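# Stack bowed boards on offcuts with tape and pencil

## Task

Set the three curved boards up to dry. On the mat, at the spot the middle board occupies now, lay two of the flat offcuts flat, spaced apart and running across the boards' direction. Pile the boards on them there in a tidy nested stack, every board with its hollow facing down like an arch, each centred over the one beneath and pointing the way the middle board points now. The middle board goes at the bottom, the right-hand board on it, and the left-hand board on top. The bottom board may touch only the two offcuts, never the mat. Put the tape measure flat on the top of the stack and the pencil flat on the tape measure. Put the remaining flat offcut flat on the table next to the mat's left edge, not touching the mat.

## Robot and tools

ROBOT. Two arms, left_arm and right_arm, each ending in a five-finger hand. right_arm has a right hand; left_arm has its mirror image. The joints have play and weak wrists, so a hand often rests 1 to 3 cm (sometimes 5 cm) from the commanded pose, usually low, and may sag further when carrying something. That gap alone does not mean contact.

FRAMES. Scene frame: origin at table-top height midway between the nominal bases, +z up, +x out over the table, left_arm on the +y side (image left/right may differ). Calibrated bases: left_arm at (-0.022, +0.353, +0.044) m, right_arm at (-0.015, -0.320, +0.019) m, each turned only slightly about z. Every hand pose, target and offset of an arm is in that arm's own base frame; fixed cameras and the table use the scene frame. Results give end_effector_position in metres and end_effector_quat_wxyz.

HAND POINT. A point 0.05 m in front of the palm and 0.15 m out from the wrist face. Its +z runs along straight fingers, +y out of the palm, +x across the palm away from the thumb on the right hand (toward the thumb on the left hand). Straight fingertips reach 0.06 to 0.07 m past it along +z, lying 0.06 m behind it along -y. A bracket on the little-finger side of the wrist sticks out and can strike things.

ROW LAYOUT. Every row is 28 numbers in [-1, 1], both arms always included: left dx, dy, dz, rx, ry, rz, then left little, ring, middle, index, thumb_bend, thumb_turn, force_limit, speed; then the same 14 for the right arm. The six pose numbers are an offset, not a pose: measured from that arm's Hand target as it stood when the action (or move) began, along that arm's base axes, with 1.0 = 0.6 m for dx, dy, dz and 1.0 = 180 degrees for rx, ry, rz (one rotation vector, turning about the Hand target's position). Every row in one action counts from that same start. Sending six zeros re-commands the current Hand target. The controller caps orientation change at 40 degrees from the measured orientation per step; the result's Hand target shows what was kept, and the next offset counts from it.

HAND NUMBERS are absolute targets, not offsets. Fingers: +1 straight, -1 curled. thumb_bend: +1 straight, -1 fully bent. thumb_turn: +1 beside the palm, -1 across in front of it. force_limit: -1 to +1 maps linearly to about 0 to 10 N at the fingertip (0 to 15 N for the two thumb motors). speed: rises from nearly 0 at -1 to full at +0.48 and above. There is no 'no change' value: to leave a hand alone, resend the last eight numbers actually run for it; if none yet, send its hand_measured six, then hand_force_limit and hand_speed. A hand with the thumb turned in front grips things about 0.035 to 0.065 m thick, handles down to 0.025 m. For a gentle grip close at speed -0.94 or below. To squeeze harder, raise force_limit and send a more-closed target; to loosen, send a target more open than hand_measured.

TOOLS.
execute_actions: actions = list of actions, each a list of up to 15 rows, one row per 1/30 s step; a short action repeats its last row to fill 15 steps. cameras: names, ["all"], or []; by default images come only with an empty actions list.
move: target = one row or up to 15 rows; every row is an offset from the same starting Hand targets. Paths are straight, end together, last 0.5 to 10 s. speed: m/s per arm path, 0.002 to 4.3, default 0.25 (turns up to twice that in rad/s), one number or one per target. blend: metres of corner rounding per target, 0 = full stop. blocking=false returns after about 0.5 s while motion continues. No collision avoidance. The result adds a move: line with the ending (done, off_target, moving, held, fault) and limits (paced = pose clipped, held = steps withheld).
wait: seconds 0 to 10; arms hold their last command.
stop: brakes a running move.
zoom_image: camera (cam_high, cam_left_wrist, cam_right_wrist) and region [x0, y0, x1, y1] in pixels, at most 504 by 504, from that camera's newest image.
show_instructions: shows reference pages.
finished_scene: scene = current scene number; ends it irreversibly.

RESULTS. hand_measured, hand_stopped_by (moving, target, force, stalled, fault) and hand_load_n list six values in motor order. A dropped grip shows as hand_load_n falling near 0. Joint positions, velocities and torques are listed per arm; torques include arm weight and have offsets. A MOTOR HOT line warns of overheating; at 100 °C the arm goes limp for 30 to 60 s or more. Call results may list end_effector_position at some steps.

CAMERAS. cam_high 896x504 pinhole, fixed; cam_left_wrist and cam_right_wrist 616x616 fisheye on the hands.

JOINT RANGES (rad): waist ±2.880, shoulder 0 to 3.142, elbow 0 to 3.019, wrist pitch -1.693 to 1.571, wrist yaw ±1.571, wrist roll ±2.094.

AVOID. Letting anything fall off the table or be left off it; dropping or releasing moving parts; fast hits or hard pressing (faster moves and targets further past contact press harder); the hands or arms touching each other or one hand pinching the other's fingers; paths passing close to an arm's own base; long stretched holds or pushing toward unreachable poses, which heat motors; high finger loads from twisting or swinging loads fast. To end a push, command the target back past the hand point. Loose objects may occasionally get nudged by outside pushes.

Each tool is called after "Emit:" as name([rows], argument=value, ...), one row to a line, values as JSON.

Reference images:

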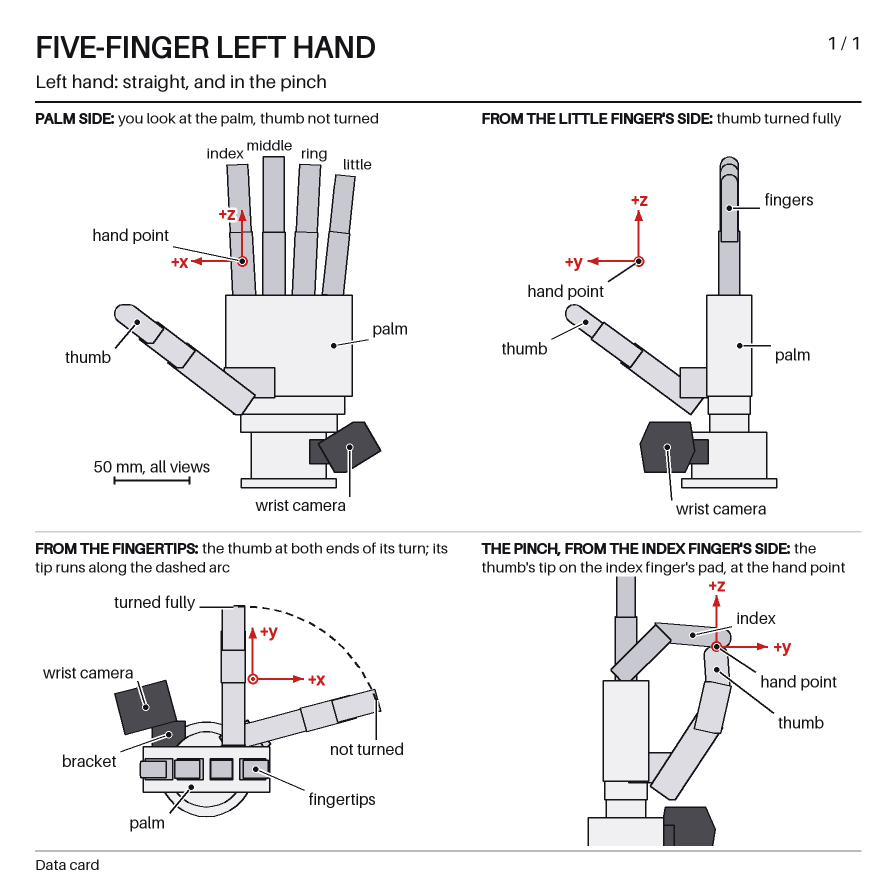

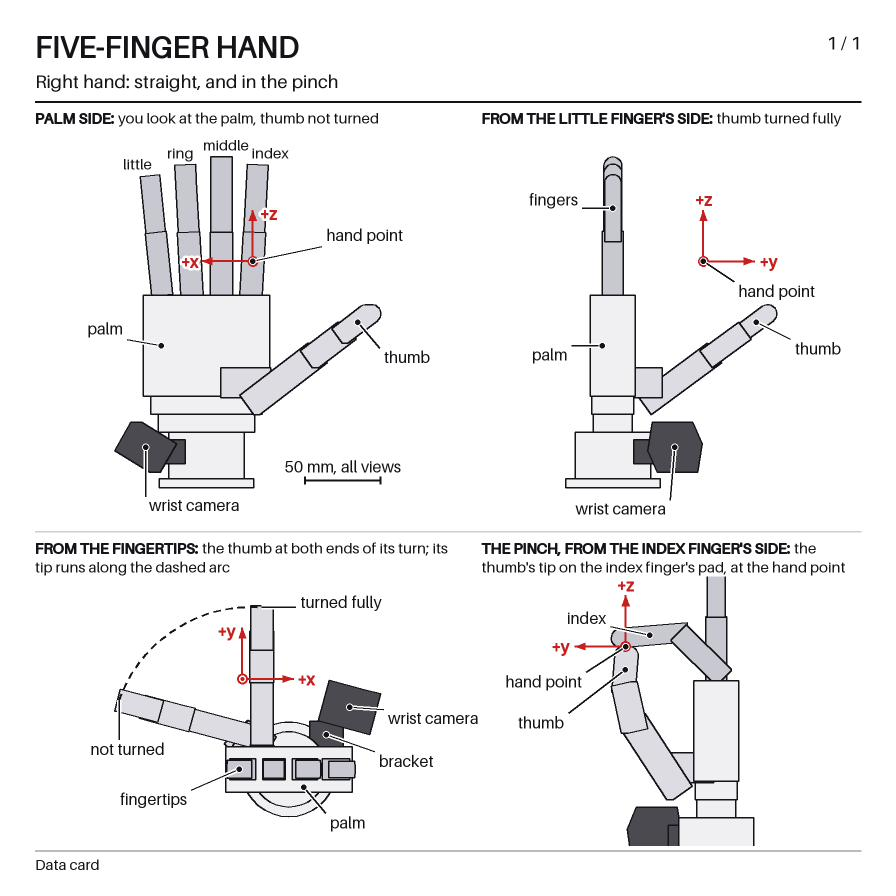

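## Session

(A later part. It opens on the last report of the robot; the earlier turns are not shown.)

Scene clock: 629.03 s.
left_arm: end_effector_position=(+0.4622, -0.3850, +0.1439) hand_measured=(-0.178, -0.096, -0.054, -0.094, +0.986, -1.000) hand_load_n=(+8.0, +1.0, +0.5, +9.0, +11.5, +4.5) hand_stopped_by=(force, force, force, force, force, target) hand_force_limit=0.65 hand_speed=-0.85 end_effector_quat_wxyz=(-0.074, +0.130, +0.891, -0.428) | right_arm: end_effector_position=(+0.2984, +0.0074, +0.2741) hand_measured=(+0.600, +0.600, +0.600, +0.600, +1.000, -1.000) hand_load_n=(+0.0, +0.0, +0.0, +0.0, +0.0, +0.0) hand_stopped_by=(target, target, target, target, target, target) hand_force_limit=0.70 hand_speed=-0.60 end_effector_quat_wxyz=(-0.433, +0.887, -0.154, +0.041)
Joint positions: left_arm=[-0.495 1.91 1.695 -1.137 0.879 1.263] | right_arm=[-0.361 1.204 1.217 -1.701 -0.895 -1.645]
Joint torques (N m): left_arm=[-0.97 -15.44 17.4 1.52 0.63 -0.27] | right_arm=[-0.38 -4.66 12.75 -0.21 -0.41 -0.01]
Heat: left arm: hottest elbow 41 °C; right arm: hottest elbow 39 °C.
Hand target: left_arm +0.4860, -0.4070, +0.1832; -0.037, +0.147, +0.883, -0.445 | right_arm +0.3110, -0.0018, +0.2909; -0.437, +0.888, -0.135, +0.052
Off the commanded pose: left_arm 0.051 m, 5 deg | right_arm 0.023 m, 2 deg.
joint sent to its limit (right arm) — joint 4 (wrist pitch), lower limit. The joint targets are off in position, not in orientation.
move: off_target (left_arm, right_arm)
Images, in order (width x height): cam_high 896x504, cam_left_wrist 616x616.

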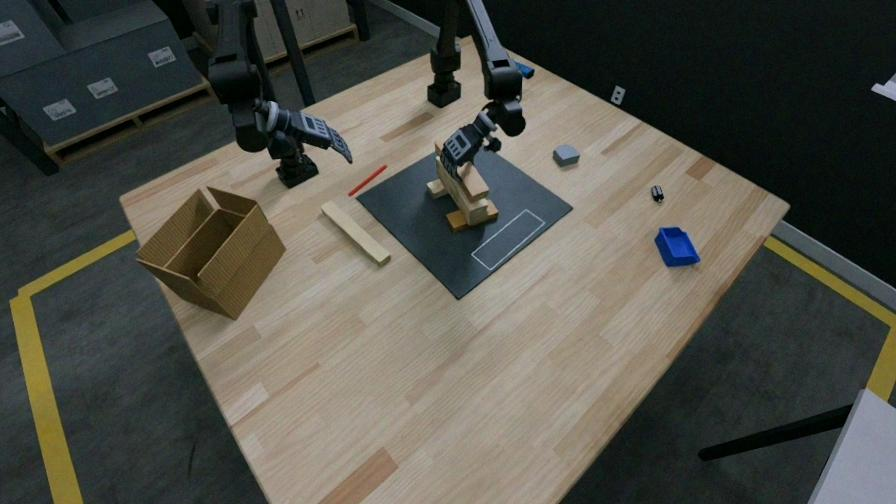

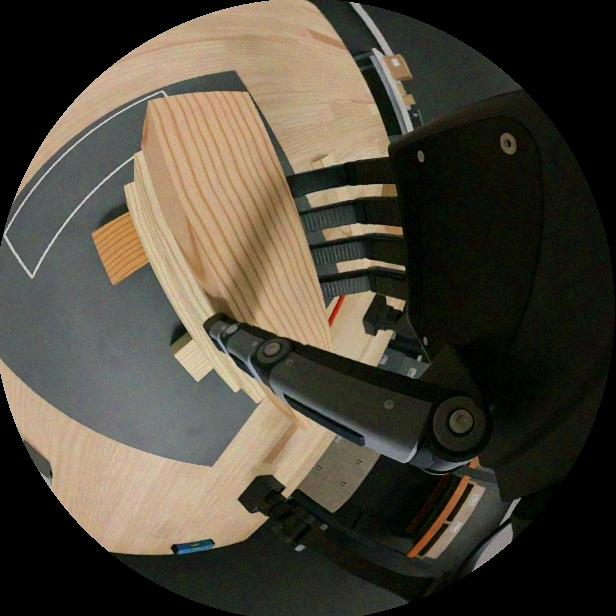

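Emit:
move(target=[-0.03,0.0283,-0.075,0,-0.003,-0.004,-0.3,-0.3,-0.3,-0.3,0.6,-1,0.65,-0.85, 0,0,0,0,0,0,0.6,0.6,0.6,0.6,1,-1,0.7,-0.6], speed=0.06, cameras=["cam_left_wrist","cam_high"])

Emit:
zoom_image(camera="cam_high", region=[420, 120, 510, 220])

Scene clock: 632.67 s.
left_arm: end_effector_position=(+0.4630, -0.3856, +0.1198) hand_measured=(-0.178, -0.096, -0.054, -0.094, +0.986, -1.000) hand_load_n=(+9.0, +1.0, +0.0, +8.5, +11.5, +3.5) hand_stopped_by=(force, force, force, force, force, target) hand_force_limit=0.65 hand_speed=-0.85 end_effector_quat_wxyz=(-0.062, +0.135, +0.889, -0.433) | right_arm: end_effector_position=(+0.2984, +0.0074, +0.2741) hand_measured=(+0.600, +0.600, +0.600, +0.600, +1.000, -1.000) hand_load_n=(+0.0, +0.0, +0.0, +0.0, +0.0, +0.0) hand_stopped_by=(target, target, target, target, target, target) hand_force_limit=0.70 hand_speed=-0.60 end_effector_quat_wxyz=(-0.433, +0.887, -0.154, +0.041)
Joint positions: left_arm=[-0.495 1.91 1.629 -1.04 0.879 1.26] | right_arm=[-0.361 1.204 1.217 -1.701 -0.895 -1.645]
Joint torques (N m): left_arm=[-0.38 -17.26 9.13 2.14 0.66 0.08] | right_arm=[-0.56 -4.78 12.75 -0.24 -0.41 -0.01]
Heat: left arm: hottest elbow 42 °C; right arm: hottest elbow 39 °C.
Hand target: left_arm +0.4680, -0.3900, +0.1382; -0.035, +0.154, +0.882, -0.444 | right_arm +0.3110, -0.0018, +0.2909; -0.437, +0.888, -0.135, +0.052
Off the commanded pose: left_arm 0.020 m, 4 deg | right_arm 0.023 m, 2 deg.
joint sent to its limit (right arm) — joint 4 (wrist pitch), lower limit. The joint targets are off in position, not in orientation.
move: off_target (left_arm, right_arm)
Images, in order (width x height): cam_high 896x504, cam_left_wrist 616x616.

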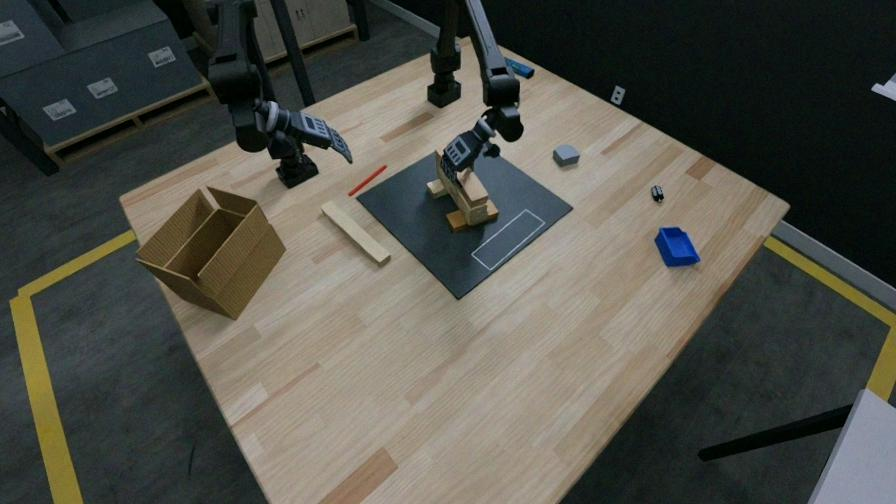

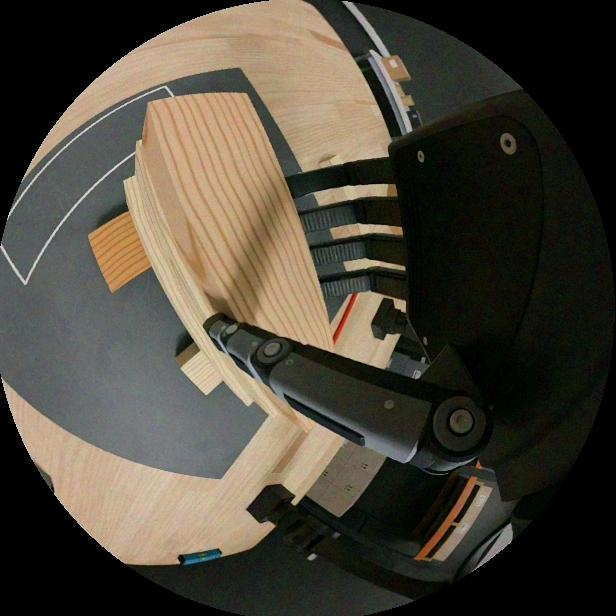

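Scaled by 5.040 from the camera's 896x504 image, which has a finer 1280x720 frame.

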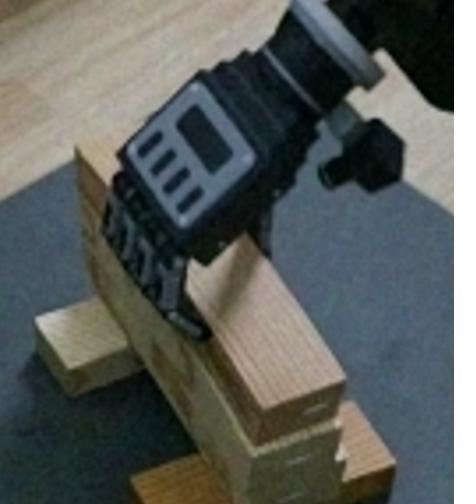

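Emit:
move(target=[-0.005,-0.012,-0.025,0,0,-0.0095,-0.3,-0.3,-0.3,-0.3,0.6,-1,0.65,-0.85, 0,0,0,0,0,0,0.6,0.6,0.6,0.6,1,-1,0.7,-0.6], speed=0.05, cameras=["cam_left_wrist","cam_high"])

Emit:
zoom_image(camera="cam_high", region=[420, 120, 510, 220])

Scene clock: 635.97 s.
left_arm: end_effector_position=(+0.4632, -0.3860, +0.1209) hand_measured=(-0.178, -0.096, -0.054, -0.094, +0.986, -1.000) hand_load_n=(+9.0, +1.0, +0.5, +8.0, +11.5, +3.5) hand_stopped_by=(force, force, force, force, force, target) hand_force_limit=0.65 hand_speed=-0.85 end_effector_quat_wxyz=(-0.061, +0.136, +0.889, -0.434) | right_arm: end_effector_position=(+0.2984, +0.0074, +0.2741) hand_measured=(+0.600, +0.600, +0.600, +0.600, +1.000, -1.000) hand_load_n=(+0.0, +0.0, +0.0, +0.0, +0.0, -0.5) hand_stopped_by=(target, target, target, target, target, target) hand_force_limit=0.70 hand_speed=-0.60 end_effector_quat_wxyz=(-0.433, +0.887, -0.154, +0.041)
Joint positions: left_arm=[-0.495 1.909 1.629 -1.039 0.881 1.26] | right_arm=[-0.361 1.204 1.217 -1.701 -0.895 -1.645]
Joint torques (N m): left_arm=[-1.08 -15.68 9.06 2.43 0.81 0.37] | right_arm=[-0.5 -4.6 12.78 -0.25 -0.41 -0.01]
Heat: left arm: hottest elbow 42 °C; right arm: hottest elbow 39 °C.
Hand target: left_arm +0.4650, -0.3972, +0.1232; -0.042, +0.168, +0.879, -0.444 | right_arm +0.3110, -0.0018, +0.2909; -0.437, +0.888, -0.135, +0.052
Off the commanded pose: left_arm 0.012 m, 5 deg | right_arm 0.023 m, 2 deg.
joint sent to its limit (right arm) — joint 4 (wrist pitch), lower limit. The joint targets are off in position, not in orientation.
move: off_target (left_arm, right_arm)
Images, in order (width x height): cam_high 896x504, cam_left_wrist 616x616.

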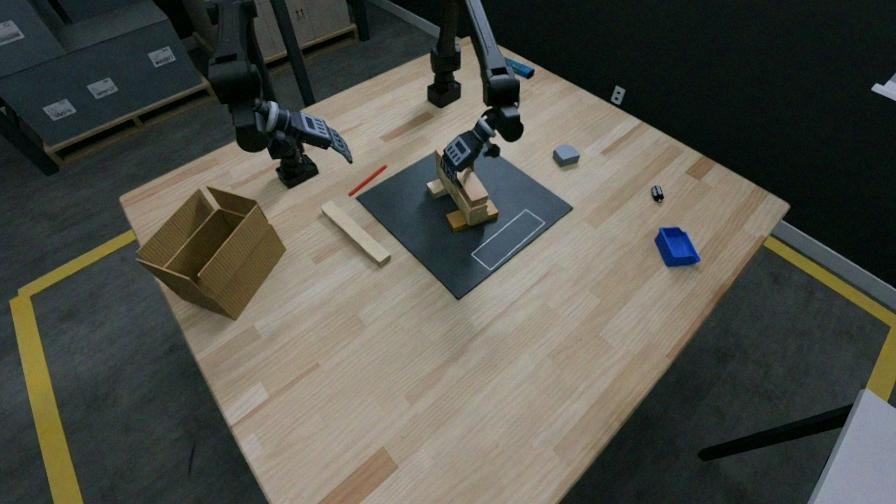

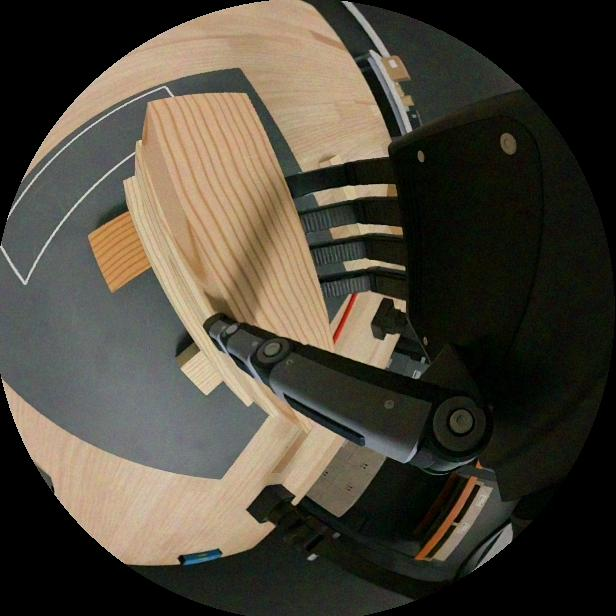

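Scaled by 5.040 from the camera's 896x504 image, which has a finer 1280x720 frame.

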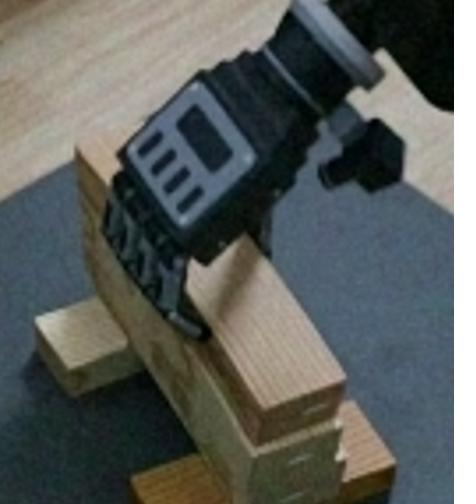

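Emit:
move(target=[-0.002,0.012,0.003,0.006,0.009,0.009,-0.3,-0.3,-0.3,-0.3,0.6,-1,0.65,-0.85, 0,0,0,0,0,0,0.6,0.6,0.6,0.6,1,-1,0.7,-0.6], speed=0.05)

Emit:
move(target=[0,0,0,0,0,0,0.5,0.5,0.5,0.5,1,-1,0.65,-0.7, 0,0,0,0,0,0,0.6,0.6,0.6,0.6,1,-1,0.7,-0.6], speed=0.05, cameras=["cam_left_wrist","cam_high"])

Emit:
zoom_image(camera="cam_high", region=[420, 120, 510, 220])

Scene clock: 638.73 s.
left_arm: end_effector_position=(+0.4632, -0.3860, +0.1209) hand_measured=(-0.178, -0.096, -0.054, -0.094, +0.986, -1.000) hand_load_n=(+8.5, +1.0, +0.0, +7.5, +11.5, +3.5) hand_stopped_by=(force, force, force, force, force, target) hand_force_limit=0.65 hand_speed=-0.85 end_effector_quat_wxyz=(-0.061, +0.136, +0.889, -0.434) | right_arm: end_effector_position=(+0.2984, +0.0074, +0.2741) hand_measured=(+0.600, +0.600, +0.600, +0.600, +1.000, -1.000) hand_load_n=(+0.0, +0.0, +0.0, +0.0, +0.0, +0.0) hand_stopped_by=(target, target, target, target, target, target) hand_force_limit=0.70 hand_speed=-0.60 end_effector_quat_wxyz=(-0.433, +0.887, -0.154, +0.041)
Joint positions: left_arm=[-0.495 1.909 1.629 -1.039 0.881 1.26] | right_arm=[-0.361 1.204 1.217 -1.701 -0.895 -1.645]
Joint torques (N m): left_arm=[-0.32 -15.97 8.91 1.77 0.48 0.07] | right_arm=[-0.5 -4.66 12.78 -0.2 -0.41 -0.01]
Heat: left arm: hottest elbow 42 °C; right arm: hottest elbow 39 °C.
Hand target: left_arm +0.4638, -0.3900, +0.1250; -0.050, +0.148, +0.885, -0.438 | right_arm +0.3110, -0.0018, +0.2909; -0.437, +0.888, -0.135, +0.052
Off the commanded pose: left_arm 0.006 m, 2 deg | right_arm 0.023 m, 2 deg.
joint sent to its limit (right arm) — joint 4 (wrist pitch), lower limit. The joint targets are off in position, not in orientation.
move: off_target (right_arm)

Scene clock: 640.13 s.
left_arm: end_effector_position=(+0.4632, -0.3860, +0.1209) hand_measured=(+0.500, +0.500, +0.500, +0.500, +1.000, -1.000) hand_load_n=(+0.0, +0.0, +0.0, +0.0, +0.0, +0.0) hand_stopped_by=(target, target, target, target, target, target) hand_force_limit=0.65 hand_speed=-0.70 end_effector_quat_wxyz=(-0.061, +0.136, +0.889, -0.434) | right_arm: end_effector_position=(+0.2984, +0.0074, +0.2741) hand_measured=(+0.600, +0.600, +0.600, +0.600, +1.000, -1.000) hand_load_n=(+0.0, +0.0, +0.0, +0.0, +0.0, +0.0) hand_stopped_by=(target, target, target, target, target, target) hand_force_limit=0.70 hand_speed=-0.60 end_effector_quat_wxyz=(-0.433, +0.887, -0.154, +0.041)
Joint positions: left_arm=[-0.495 1.909 1.629 -1.039 0.881 1.26] | right_arm=[-0.361 1.204 1.217 -1.701 -0.895 -1.645]
Joint torques (N m): left_arm=[0.03 -16.32 8.9 1.78 0.47 0.05] | right_arm=[-0.5 -4.54 12.78 -0.2 -0.41 -0.01]
Heat: left arm: hottest elbow 42 °C; right arm: hottest elbow 39 °C.
Hand target: left_arm +0.4638, -0.3900, +0.1250; -0.050, +0.148, +0.885, -0.438 | right_arm +0.3110, -0.0018, +0.2909; -0.437, +0.888, -0.135, +0.052
Off the commanded pose: left_arm 0.006 m, 2 deg | right_arm 0.023 m, 2 deg.
joint sent to its limit (right arm) — joint 4 (wrist pitch), lower limit. The joint targets are off in position, not in orientation.
move: off_target (right_arm)
Images, in order (width x height): cam_high 896x504, cam_left_wrist 616x616.

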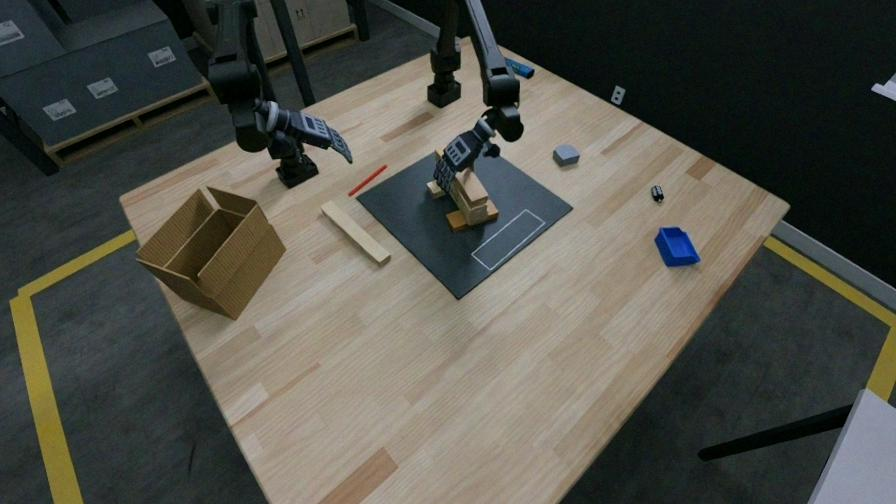

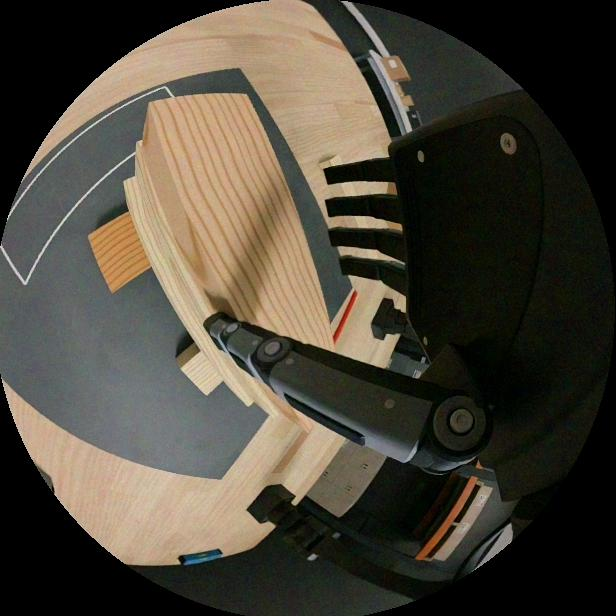

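Scaled by 5.040 from the camera's 896x504 image, which has a finer 1280x720 frame.

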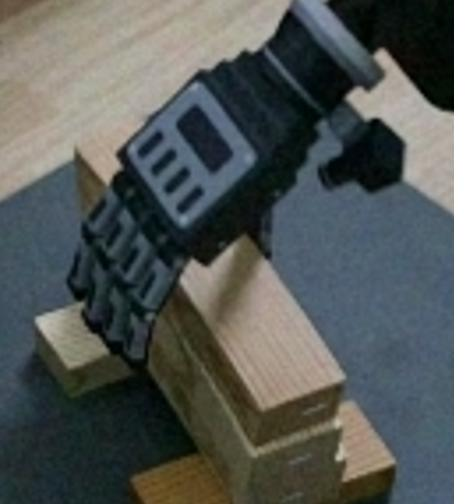

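Emit:
move(target=[0.02,-0.012,0.2,0,0,0,0.5,0.5,0.5,0.5,1,-1,0.65,-0.7, 0,0,0,0,0,0,0.6,0.6,0.6,0.6,1,-1,0.7,-0.6], speed=0.12, cameras=["cam_high"])

Emit:
zoom_image(camera="cam_high", region=[420, 120, 510, 220])

Scene clock: 642.83 s.
left_arm: end_effector_position=(+0.4634, -0.3861, +0.2191) hand_measured=(+0.500, +0.500, +0.500, +0.500, +1.000, -1.000) hand_load_n=(+0.0, +0.0, +0.0, +0.0, +0.0, +0.5) hand_stopped_by=(target, target, target, target, target, target) hand_force_limit=0.65 hand_speed=-0.70 end_effector_quat_wxyz=(-0.075, +0.129, +0.891, -0.429) | right_arm: end_effector_position=(+0.2984, +0.0074, +0.2741) hand_measured=(+0.600, +0.600, +0.600, +0.600, +1.000, -1.000) hand_load_n=(+0.0, +0.0, +0.0, +0.0, +0.0, +0.0) hand_stopped_by=(target, target, target, target, target, target) hand_force_limit=0.70 hand_speed=-0.60 end_effector_quat_wxyz=(-0.433, +0.887, -0.154, +0.041)
Joint positions: left_arm=[-0.495 1.889 1.861 -1.323 0.881 1.26] | right_arm=[-0.361 1.204 1.217 -1.701 -0.895 -1.645]
Joint torques (N m): left_arm=[-0.62 -14.8 16.08 0.61 0.49 0] | right_arm=[-0.56 -4.6 12.78 -0.18 -0.41 -0.01]
Heat: left arm: hottest elbow 42 °C; right arm: hottest elbow 40 °C.
Hand target: left_arm +0.4758, -0.3972, +0.2450; -0.050, +0.148, +0.885, -0.438 | right_arm +0.3110, -0.0018, +0.2909; -0.437, +0.888, -0.135, +0.052
Off the commanded pose: left_arm 0.031 m, 4 deg | right_arm 0.023 m, 2 deg.
joint sent to its limit (right arm) — joint 4 (wrist pitch), lower limit. The joint targets are off in position, not in orientation.
move: off_target (left_arm, right_arm)
Images, in order (width x height): cam_high 896x504.

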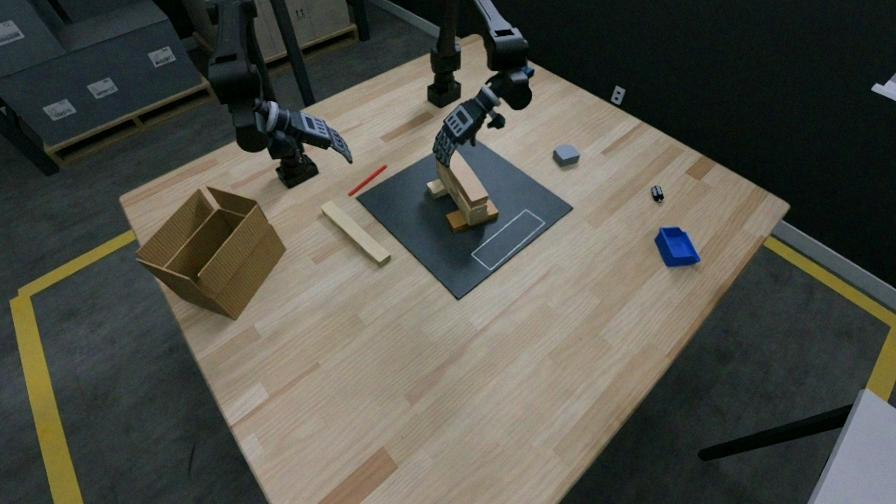

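Scaled by 5.040 from the camera's 896x504 image, which has a finer 1280x720 frame.

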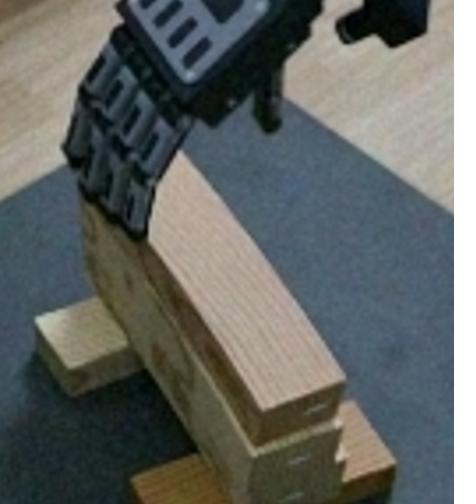

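Emit:
zoom_image(camera="cam_high", region=[535, 130, 595, 180])

Scaled by 8.400 from the camera's 896x504 image, which has a finer 1280x720 frame.

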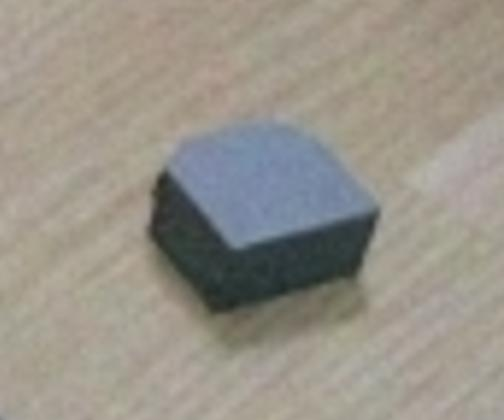

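Emit:
move(target=[0.2367,0.7033,-0.06,-0.0015,0.0151,0.464,0.5,0.5,0.5,0.5,1,-1,0.65,-0.7, 0,0,0,0,0,0,0.6,0.6,0.6,0.6,1,-1,0.7,-0.6], speed=0.3, cameras=["cam_high","cam_left_wrist"])

Emit:
zoom_image(camera="cam_high", region=[420, 120, 510, 240])

Scene clock: 652.33 s.
left_arm: end_effector_position=(+0.6115, +0.0254, +0.2083) hand_measured=(+0.500, +0.500, +0.500, +0.500, +1.000, -1.000) hand_load_n=(+0.0, +0.0, +0.0, +0.0, +0.0, +0.0) hand_stopped_by=(target, target, target, target, target, target) hand_force_limit=0.65 hand_speed=-0.70 end_effector_quat_wxyz=(+0.229, -0.490, +0.760, -0.361) | right_arm: end_effector_position=(+0.2984, +0.0074, +0.2741) hand_measured=(+0.600, +0.600, +0.600, +0.600, +1.000, -1.000) hand_load_n=(+0.0, +0.0, +0.0, +0.0, +0.0, +0.0) hand_stopped_by=(target, target, target, target, target, target) hand_force_limit=0.70 hand_speed=-0.60 end_effector_quat_wxyz=(-0.433, +0.887, -0.154, +0.041)
Joint positions: left_arm=[0.191 1.614 1.416 -0.594 0.468 0.422] | right_arm=[-0.361 1.204 1.217 -1.701 -0.895 -1.645]
Joint torques (N m): left_arm=[0.03 -11.93 10.71 2.95 0.06 -0.18] | right_arm=[-0.5 -4.66 12.78 -0.2 -0.41 -0.02]
Heat: left arm: hottest elbow 43 °C; right arm: hottest elbow 40 °C.
Hand target: left_arm +0.6178, +0.0248, +0.2090; +0.236, -0.488, +0.757, -0.365 | right_arm +0.3110, -0.0018, +0.2909; -0.437, +0.888, -0.135, +0.052
Off the commanded pose: left_arm 0.006 m, 1 deg | right_arm 0.023 m, 2 deg.
joint sent to its limit (right arm) — joint 4 (wrist pitch), lower limit. The joint targets are off in position, not in orientation.
move: off_target (right_arm)
Images, in order (width x height): cam_high 896x504, cam_left_wrist 616x616.

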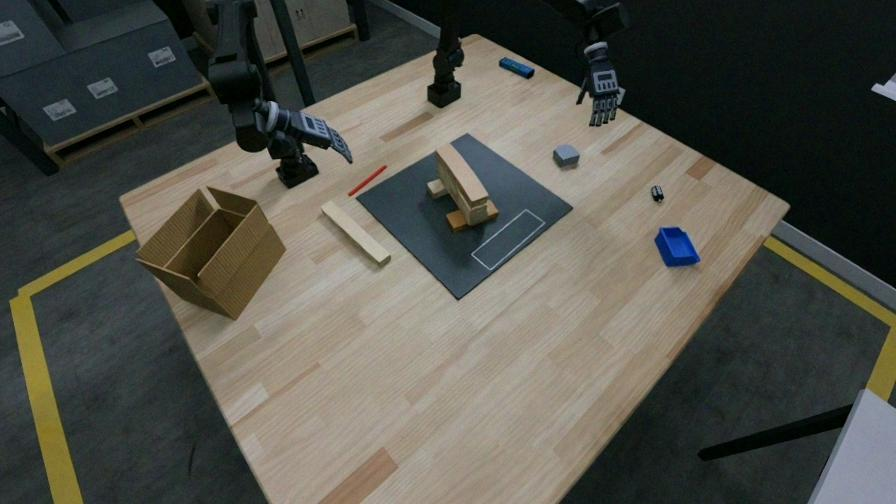

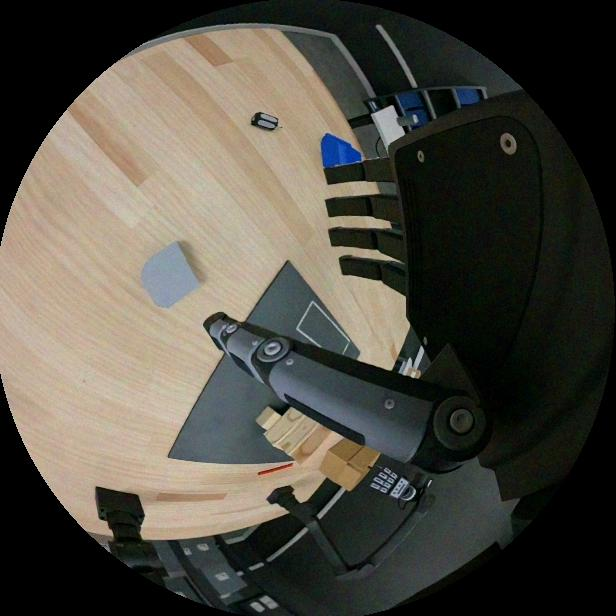

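Scaled by 4.200 from the camera's 896x504 image, which has a finer 1280x720 frame.

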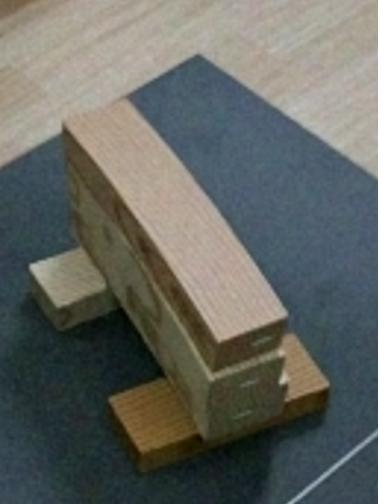

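Emit:
zoom_image(camera="cam_left_wrist", region=[100, 200, 260, 340])

Scaled by 3.150 from the camera's 616x616 image, which has a finer 880x880 frame.

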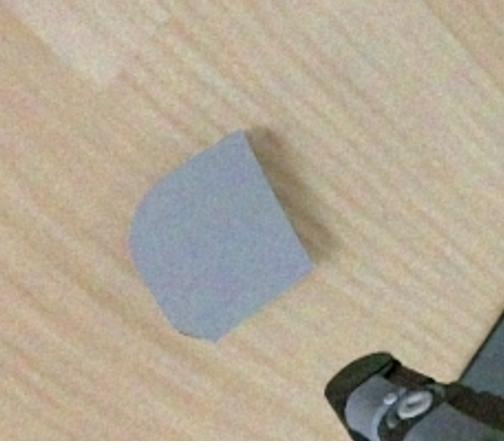

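Emit:
move(target=[-0.005,0.0,-0.16,0,0,0,0.5,0.5,0.5,0.5,1,-1,0.65,-0.7, 0,0,0,0,0,0,0.6,0.6,0.6,0.6,1,-1,0.7,-0.6], speed=0.15, cameras=["cam_high","cam_left_wrist"])

Emit:
zoom_image(camera="cam_high", region=[535, 80, 635, 180])

Emit:
zoom_image(camera="cam_left_wrist", region=[100, 130, 340, 360])

Scene clock: 655.60 s.
left_arm: end_effector_position=(+0.6103, +0.0251, +0.1145) hand_measured=(+0.500, +0.500, +0.500, +0.500, +1.000, -1.000) hand_load_n=(+0.0, +0.0, +0.0, +0.0, +0.0, +0.0) hand_stopped_by=(target, target, target, target, target, target) hand_force_limit=0.65 hand_speed=-0.70 end_effector_quat_wxyz=(+0.230, -0.489, +0.760, -0.361) | right_arm: end_effector_position=(+0.2984, +0.0074, +0.2741) hand_measured=(+0.600, +0.600, +0.600, +0.600, +1.000, -1.000) hand_load_n=(+0.0, +0.0, +0.0, +0.0, +0.0, +0.0) hand_stopped_by=(target, target, target, target, target, target) hand_force_limit=0.70 hand_speed=-0.60 end_effector_quat_wxyz=(-0.433, +0.887, -0.154, +0.041)
Joint positions: left_arm=[0.191 1.686 1.247 -0.35 0.468 0.422] | right_arm=[-0.361 1.204 1.217 -1.701 -0.895 -1.645]
Joint torques (N m): left_arm=[-0.03 -12.1 9.57 2.91 0.1 -0.2] | right_arm=[-0.5 -4.54 12.79 -0.2 -0.41 -0.02]
Heat: left arm: hottest elbow 43 °C; right arm: hottest elbow 40 °C.
Hand target: left_arm +0.6148, +0.0248, +0.1130; +0.236, -0.488, +0.757, -0.365 | right_arm +0.3110, -0.0018, +0.2909; -0.437, +0.888, -0.135, +0.052
Off the commanded pose: left_arm 0.005 m, 1 deg | right_arm 0.023 m, 2 deg.
joint sent to its limit (right arm) — joint 4 (wrist pitch), lower limit. The joint targets are off in position, not in orientation.
move: off_target (right_arm)
Images, in order (width x height): cam_high 896x504, cam_left_wrist 616x616.

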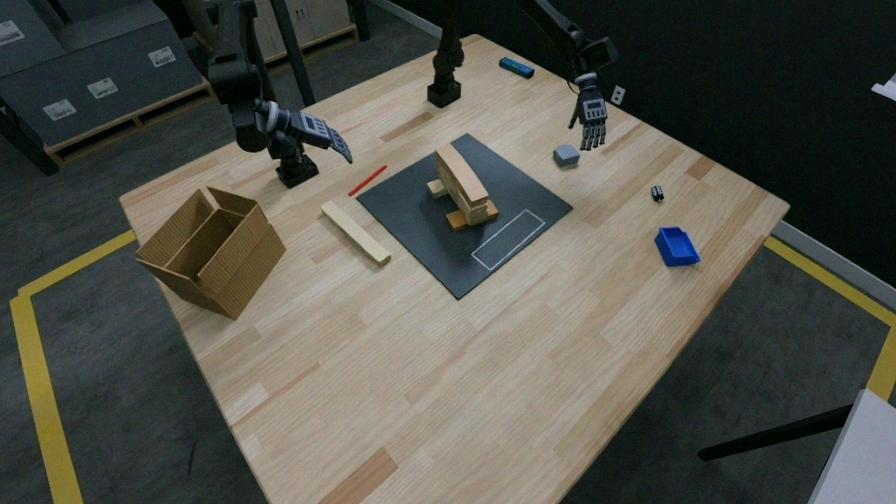

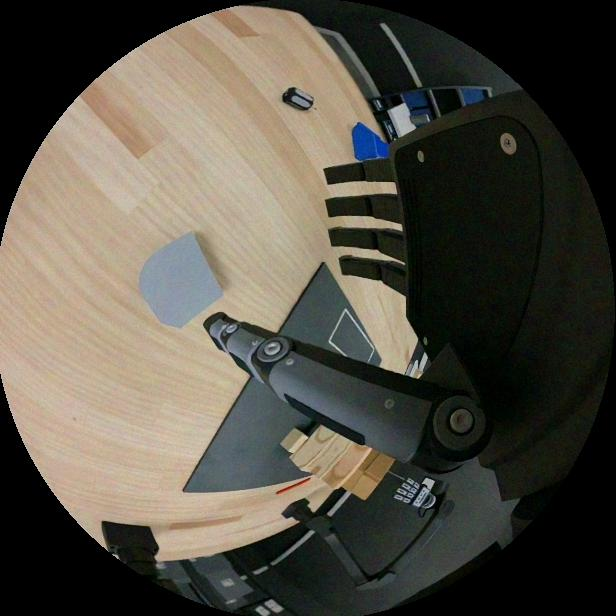

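Scaled by 5.040 from the camera's 896x504 image, which has a finer 1280x720 frame.

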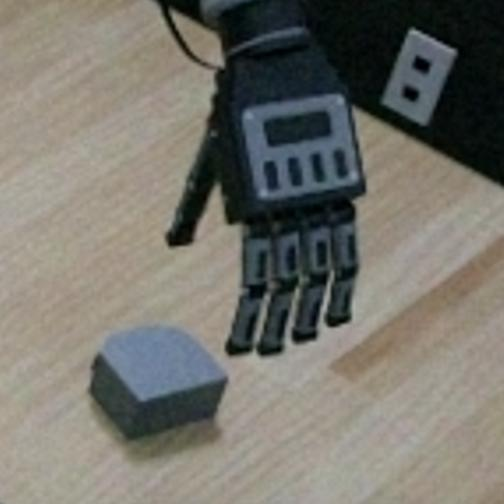

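Scaled by 2.100 from the camera's 616x616 image, which has a finer 880x880 frame.

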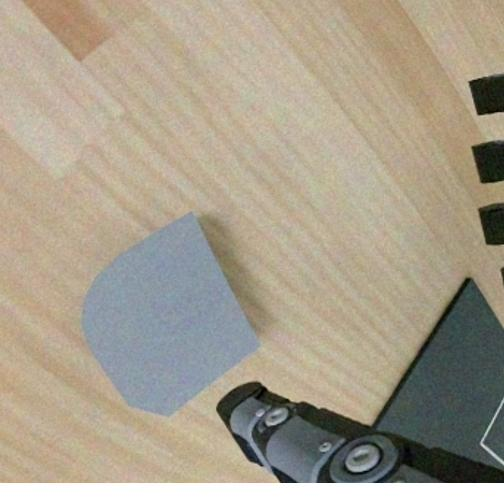

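Emit:
move(target=[-0.048,0.015,-0.05,0,0,0,0.5,0.5,0.5,0.5,1,-1,0.65,-0.7, 0,0,0,0,0,0,0.6,0.6,0.6,0.6,1,-1,0.7,-0.6], speed=0.12, cameras=["cam_high","cam_left_wrist"])

Emit:
zoom_image(camera="cam_high", region=[535, 80, 635, 180])

Emit:
zoom_image(camera="cam_left_wrist", region=[100, 130, 340, 360])

Scene clock: 666.67 s.
left_arm: end_effector_position=(+0.5826, +0.0275, +0.0731) hand_measured=(+0.500, +0.500, +0.500, +0.500, +1.000, -1.000) hand_load_n=(+0.0, +0.0, +0.0, +0.0, +0.0, +0.0) hand_stopped_by=(target, target, target, target, target, target) hand_force_limit=0.65 hand_speed=-0.70 end_effector_quat_wxyz=(+0.218, -0.499, +0.758, -0.359) | right_arm: end_effector_position=(+0.2984, +0.0074, +0.2741) hand_measured=(+0.600, +0.600, +0.600, +0.600, +1.000, -1.000) hand_load_n=(+0.0, +0.0, +0.0, +0.0, +0.0, +0.0) hand_stopped_by=(target, target, target, target, target, target) hand_force_limit=0.70 hand_speed=-0.60 end_effector_quat_wxyz=(-0.433, +0.887, -0.154, +0.041)
Joint positions: left_arm=[0.208 1.686 1.132 -0.264 0.48 0.422] | right_arm=[-0.361 1.204 1.217 -1.701 -0.895 -1.645]
Joint torques (N m): left_arm=[0.79 -13.16 8.65 2.78 0.4 0.07] | right_arm=[-0.44 -4.66 12.77 -0.2 -0.41 -0.01]
Heat: left arm: hottest elbow 42 °C; right arm: hottest elbow 40 °C.
Hand target: left_arm +0.5860, +0.0338, +0.0830; +0.236, -0.488, +0.757, -0.365 | right_arm +0.3110, -0.0018, +0.2909; -0.437, +0.888, -0.135, +0.052
Off the commanded pose: left_arm 0.012 m, 2 deg | right_arm 0.023 m, 2 deg.
joint sent to its limit (right arm) — joint 4 (wrist pitch), lower limit. The joint targets are off in position, not in orientation.
move: off_target (left_arm, right_arm)
Images, in order (width x height): cam_high 896x504, cam_left_wrist 616x616.

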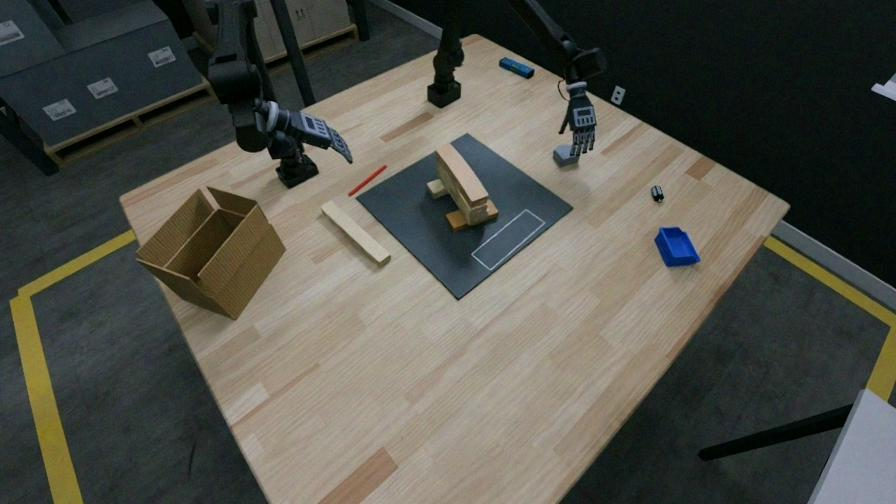

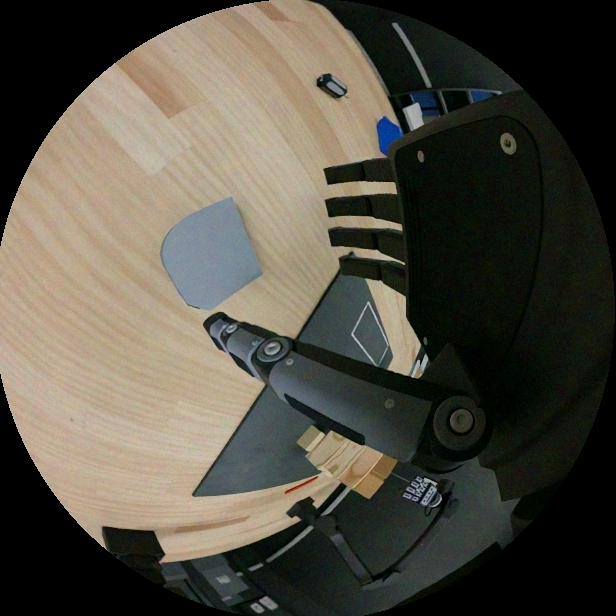

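Scaled by 5.040 from the camera's 896x504 image, which has a finer 1280x720 frame.

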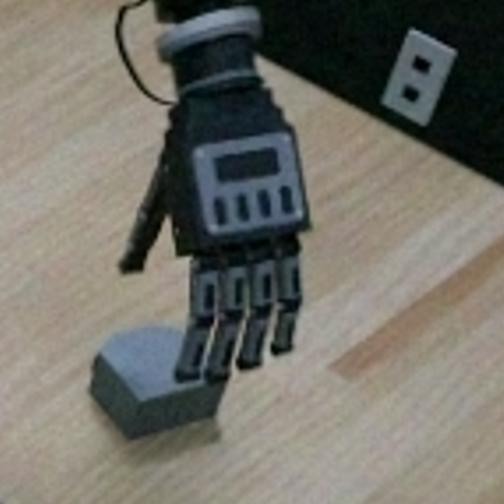

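Scaled by 2.100 from the camera's 616x616 image, which has a finer 880x880 frame.

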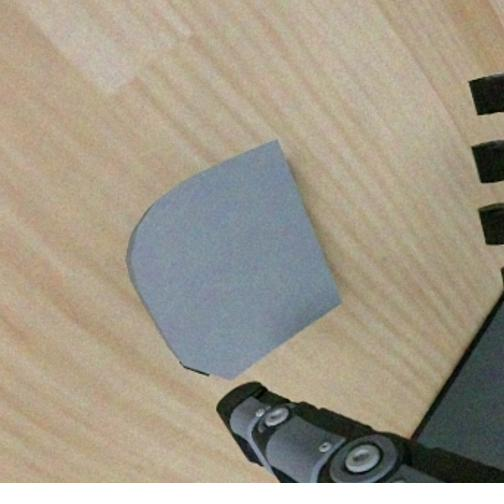

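Emit:
move(target=[-0.0123,0.0,-0.063,0,0,0,0.5,0.5,0.5,0.5,1,-1,0.65,-0.7, 0,0,0,0,0,0,0.6,0.6,0.6,0.6,1,-1,0.7,-0.6], speed=0.1, cameras=["cam_high","cam_left_wrist"])

Emit:
zoom_image(camera="cam_high", region=[535, 80, 635, 180])

Emit:
zoom_image(camera="cam_left_wrist", region=[100, 130, 340, 360])

Scene clock: 669.80 s.
left_arm: end_effector_position=(+0.5765, +0.0261, +0.0498) hand_measured=(+0.500, +0.500, +0.500, +0.500, +1.000, -1.000) hand_load_n=(+0.0, +0.0, +0.0, +0.0, +0.0, +0.0) hand_stopped_by=(target, target, target, target, target, target) hand_force_limit=0.65 hand_speed=-0.70 end_effector_quat_wxyz=(+0.228, -0.493, +0.757, -0.363) | right_arm: end_effector_position=(+0.2984, +0.0074, +0.2741) hand_measured=(+0.600, +0.600, +0.600, +0.600, +1.000, -1.000) hand_load_n=(+0.0, +0.0, +0.0, +0.0, +0.0, +0.0) hand_stopped_by=(target, target, target, target, target, target) hand_force_limit=0.70 hand_speed=-0.60 end_effector_quat_wxyz=(-0.433, +0.887, -0.154, +0.041)
Joint positions: left_arm=[0.208 1.7 1.068 -0.162 0.482 0.424] | right_arm=[-0.361 1.204 1.217 -1.701 -0.895 -1.645]
Joint torques (N m): left_arm=[0.79 -11.46 8.21 2.85 0.38 0.1] | right_arm=[-0.56 -4.66 12.75 -0.2 -0.41 -0.01]
Heat: left arm: hottest elbow 42 °C; right arm: hottest elbow 40 °C.
Hand target: left_arm +0.5787, +0.0338, +0.0452; +0.236, -0.488, +0.757, -0.365 | right_arm +0.3110, -0.0018, +0.2909; -0.437, +0.888, -0.135, +0.052
Off the commanded pose: left_arm 0.009 m, 1 deg | right_arm 0.023 m, 2 deg.
joint sent to its limit (right arm) — joint 4 (wrist pitch), lower limit. The joint targets are off in position, not in orientation.
move: off_target (right_arm)
Images, in order (width x height): cam_high 896x504, cam_left_wrist 616x616.

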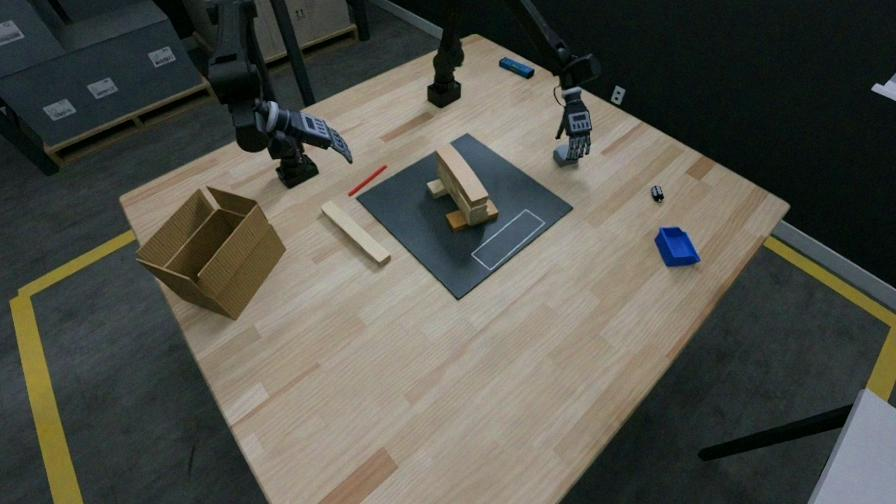

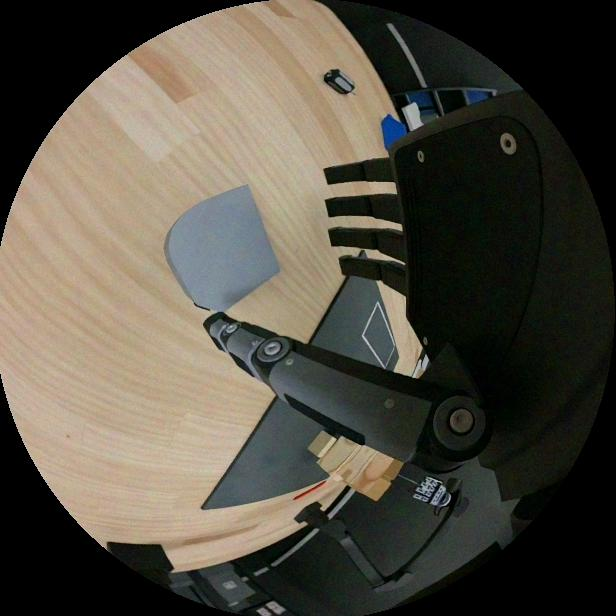

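Scaled by 5.040 from the camera's 896x504 image, which has a finer 1280x720 frame.

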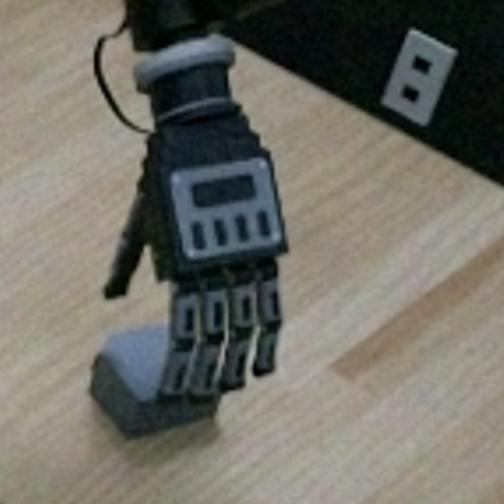

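Scaled by 2.100 from the camera's 616x616 image, which has a finer 880x880 frame.

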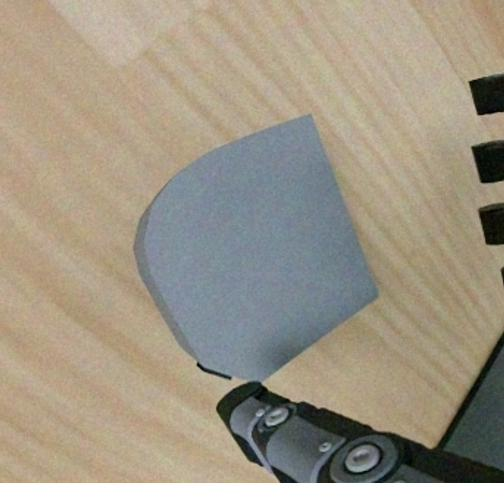

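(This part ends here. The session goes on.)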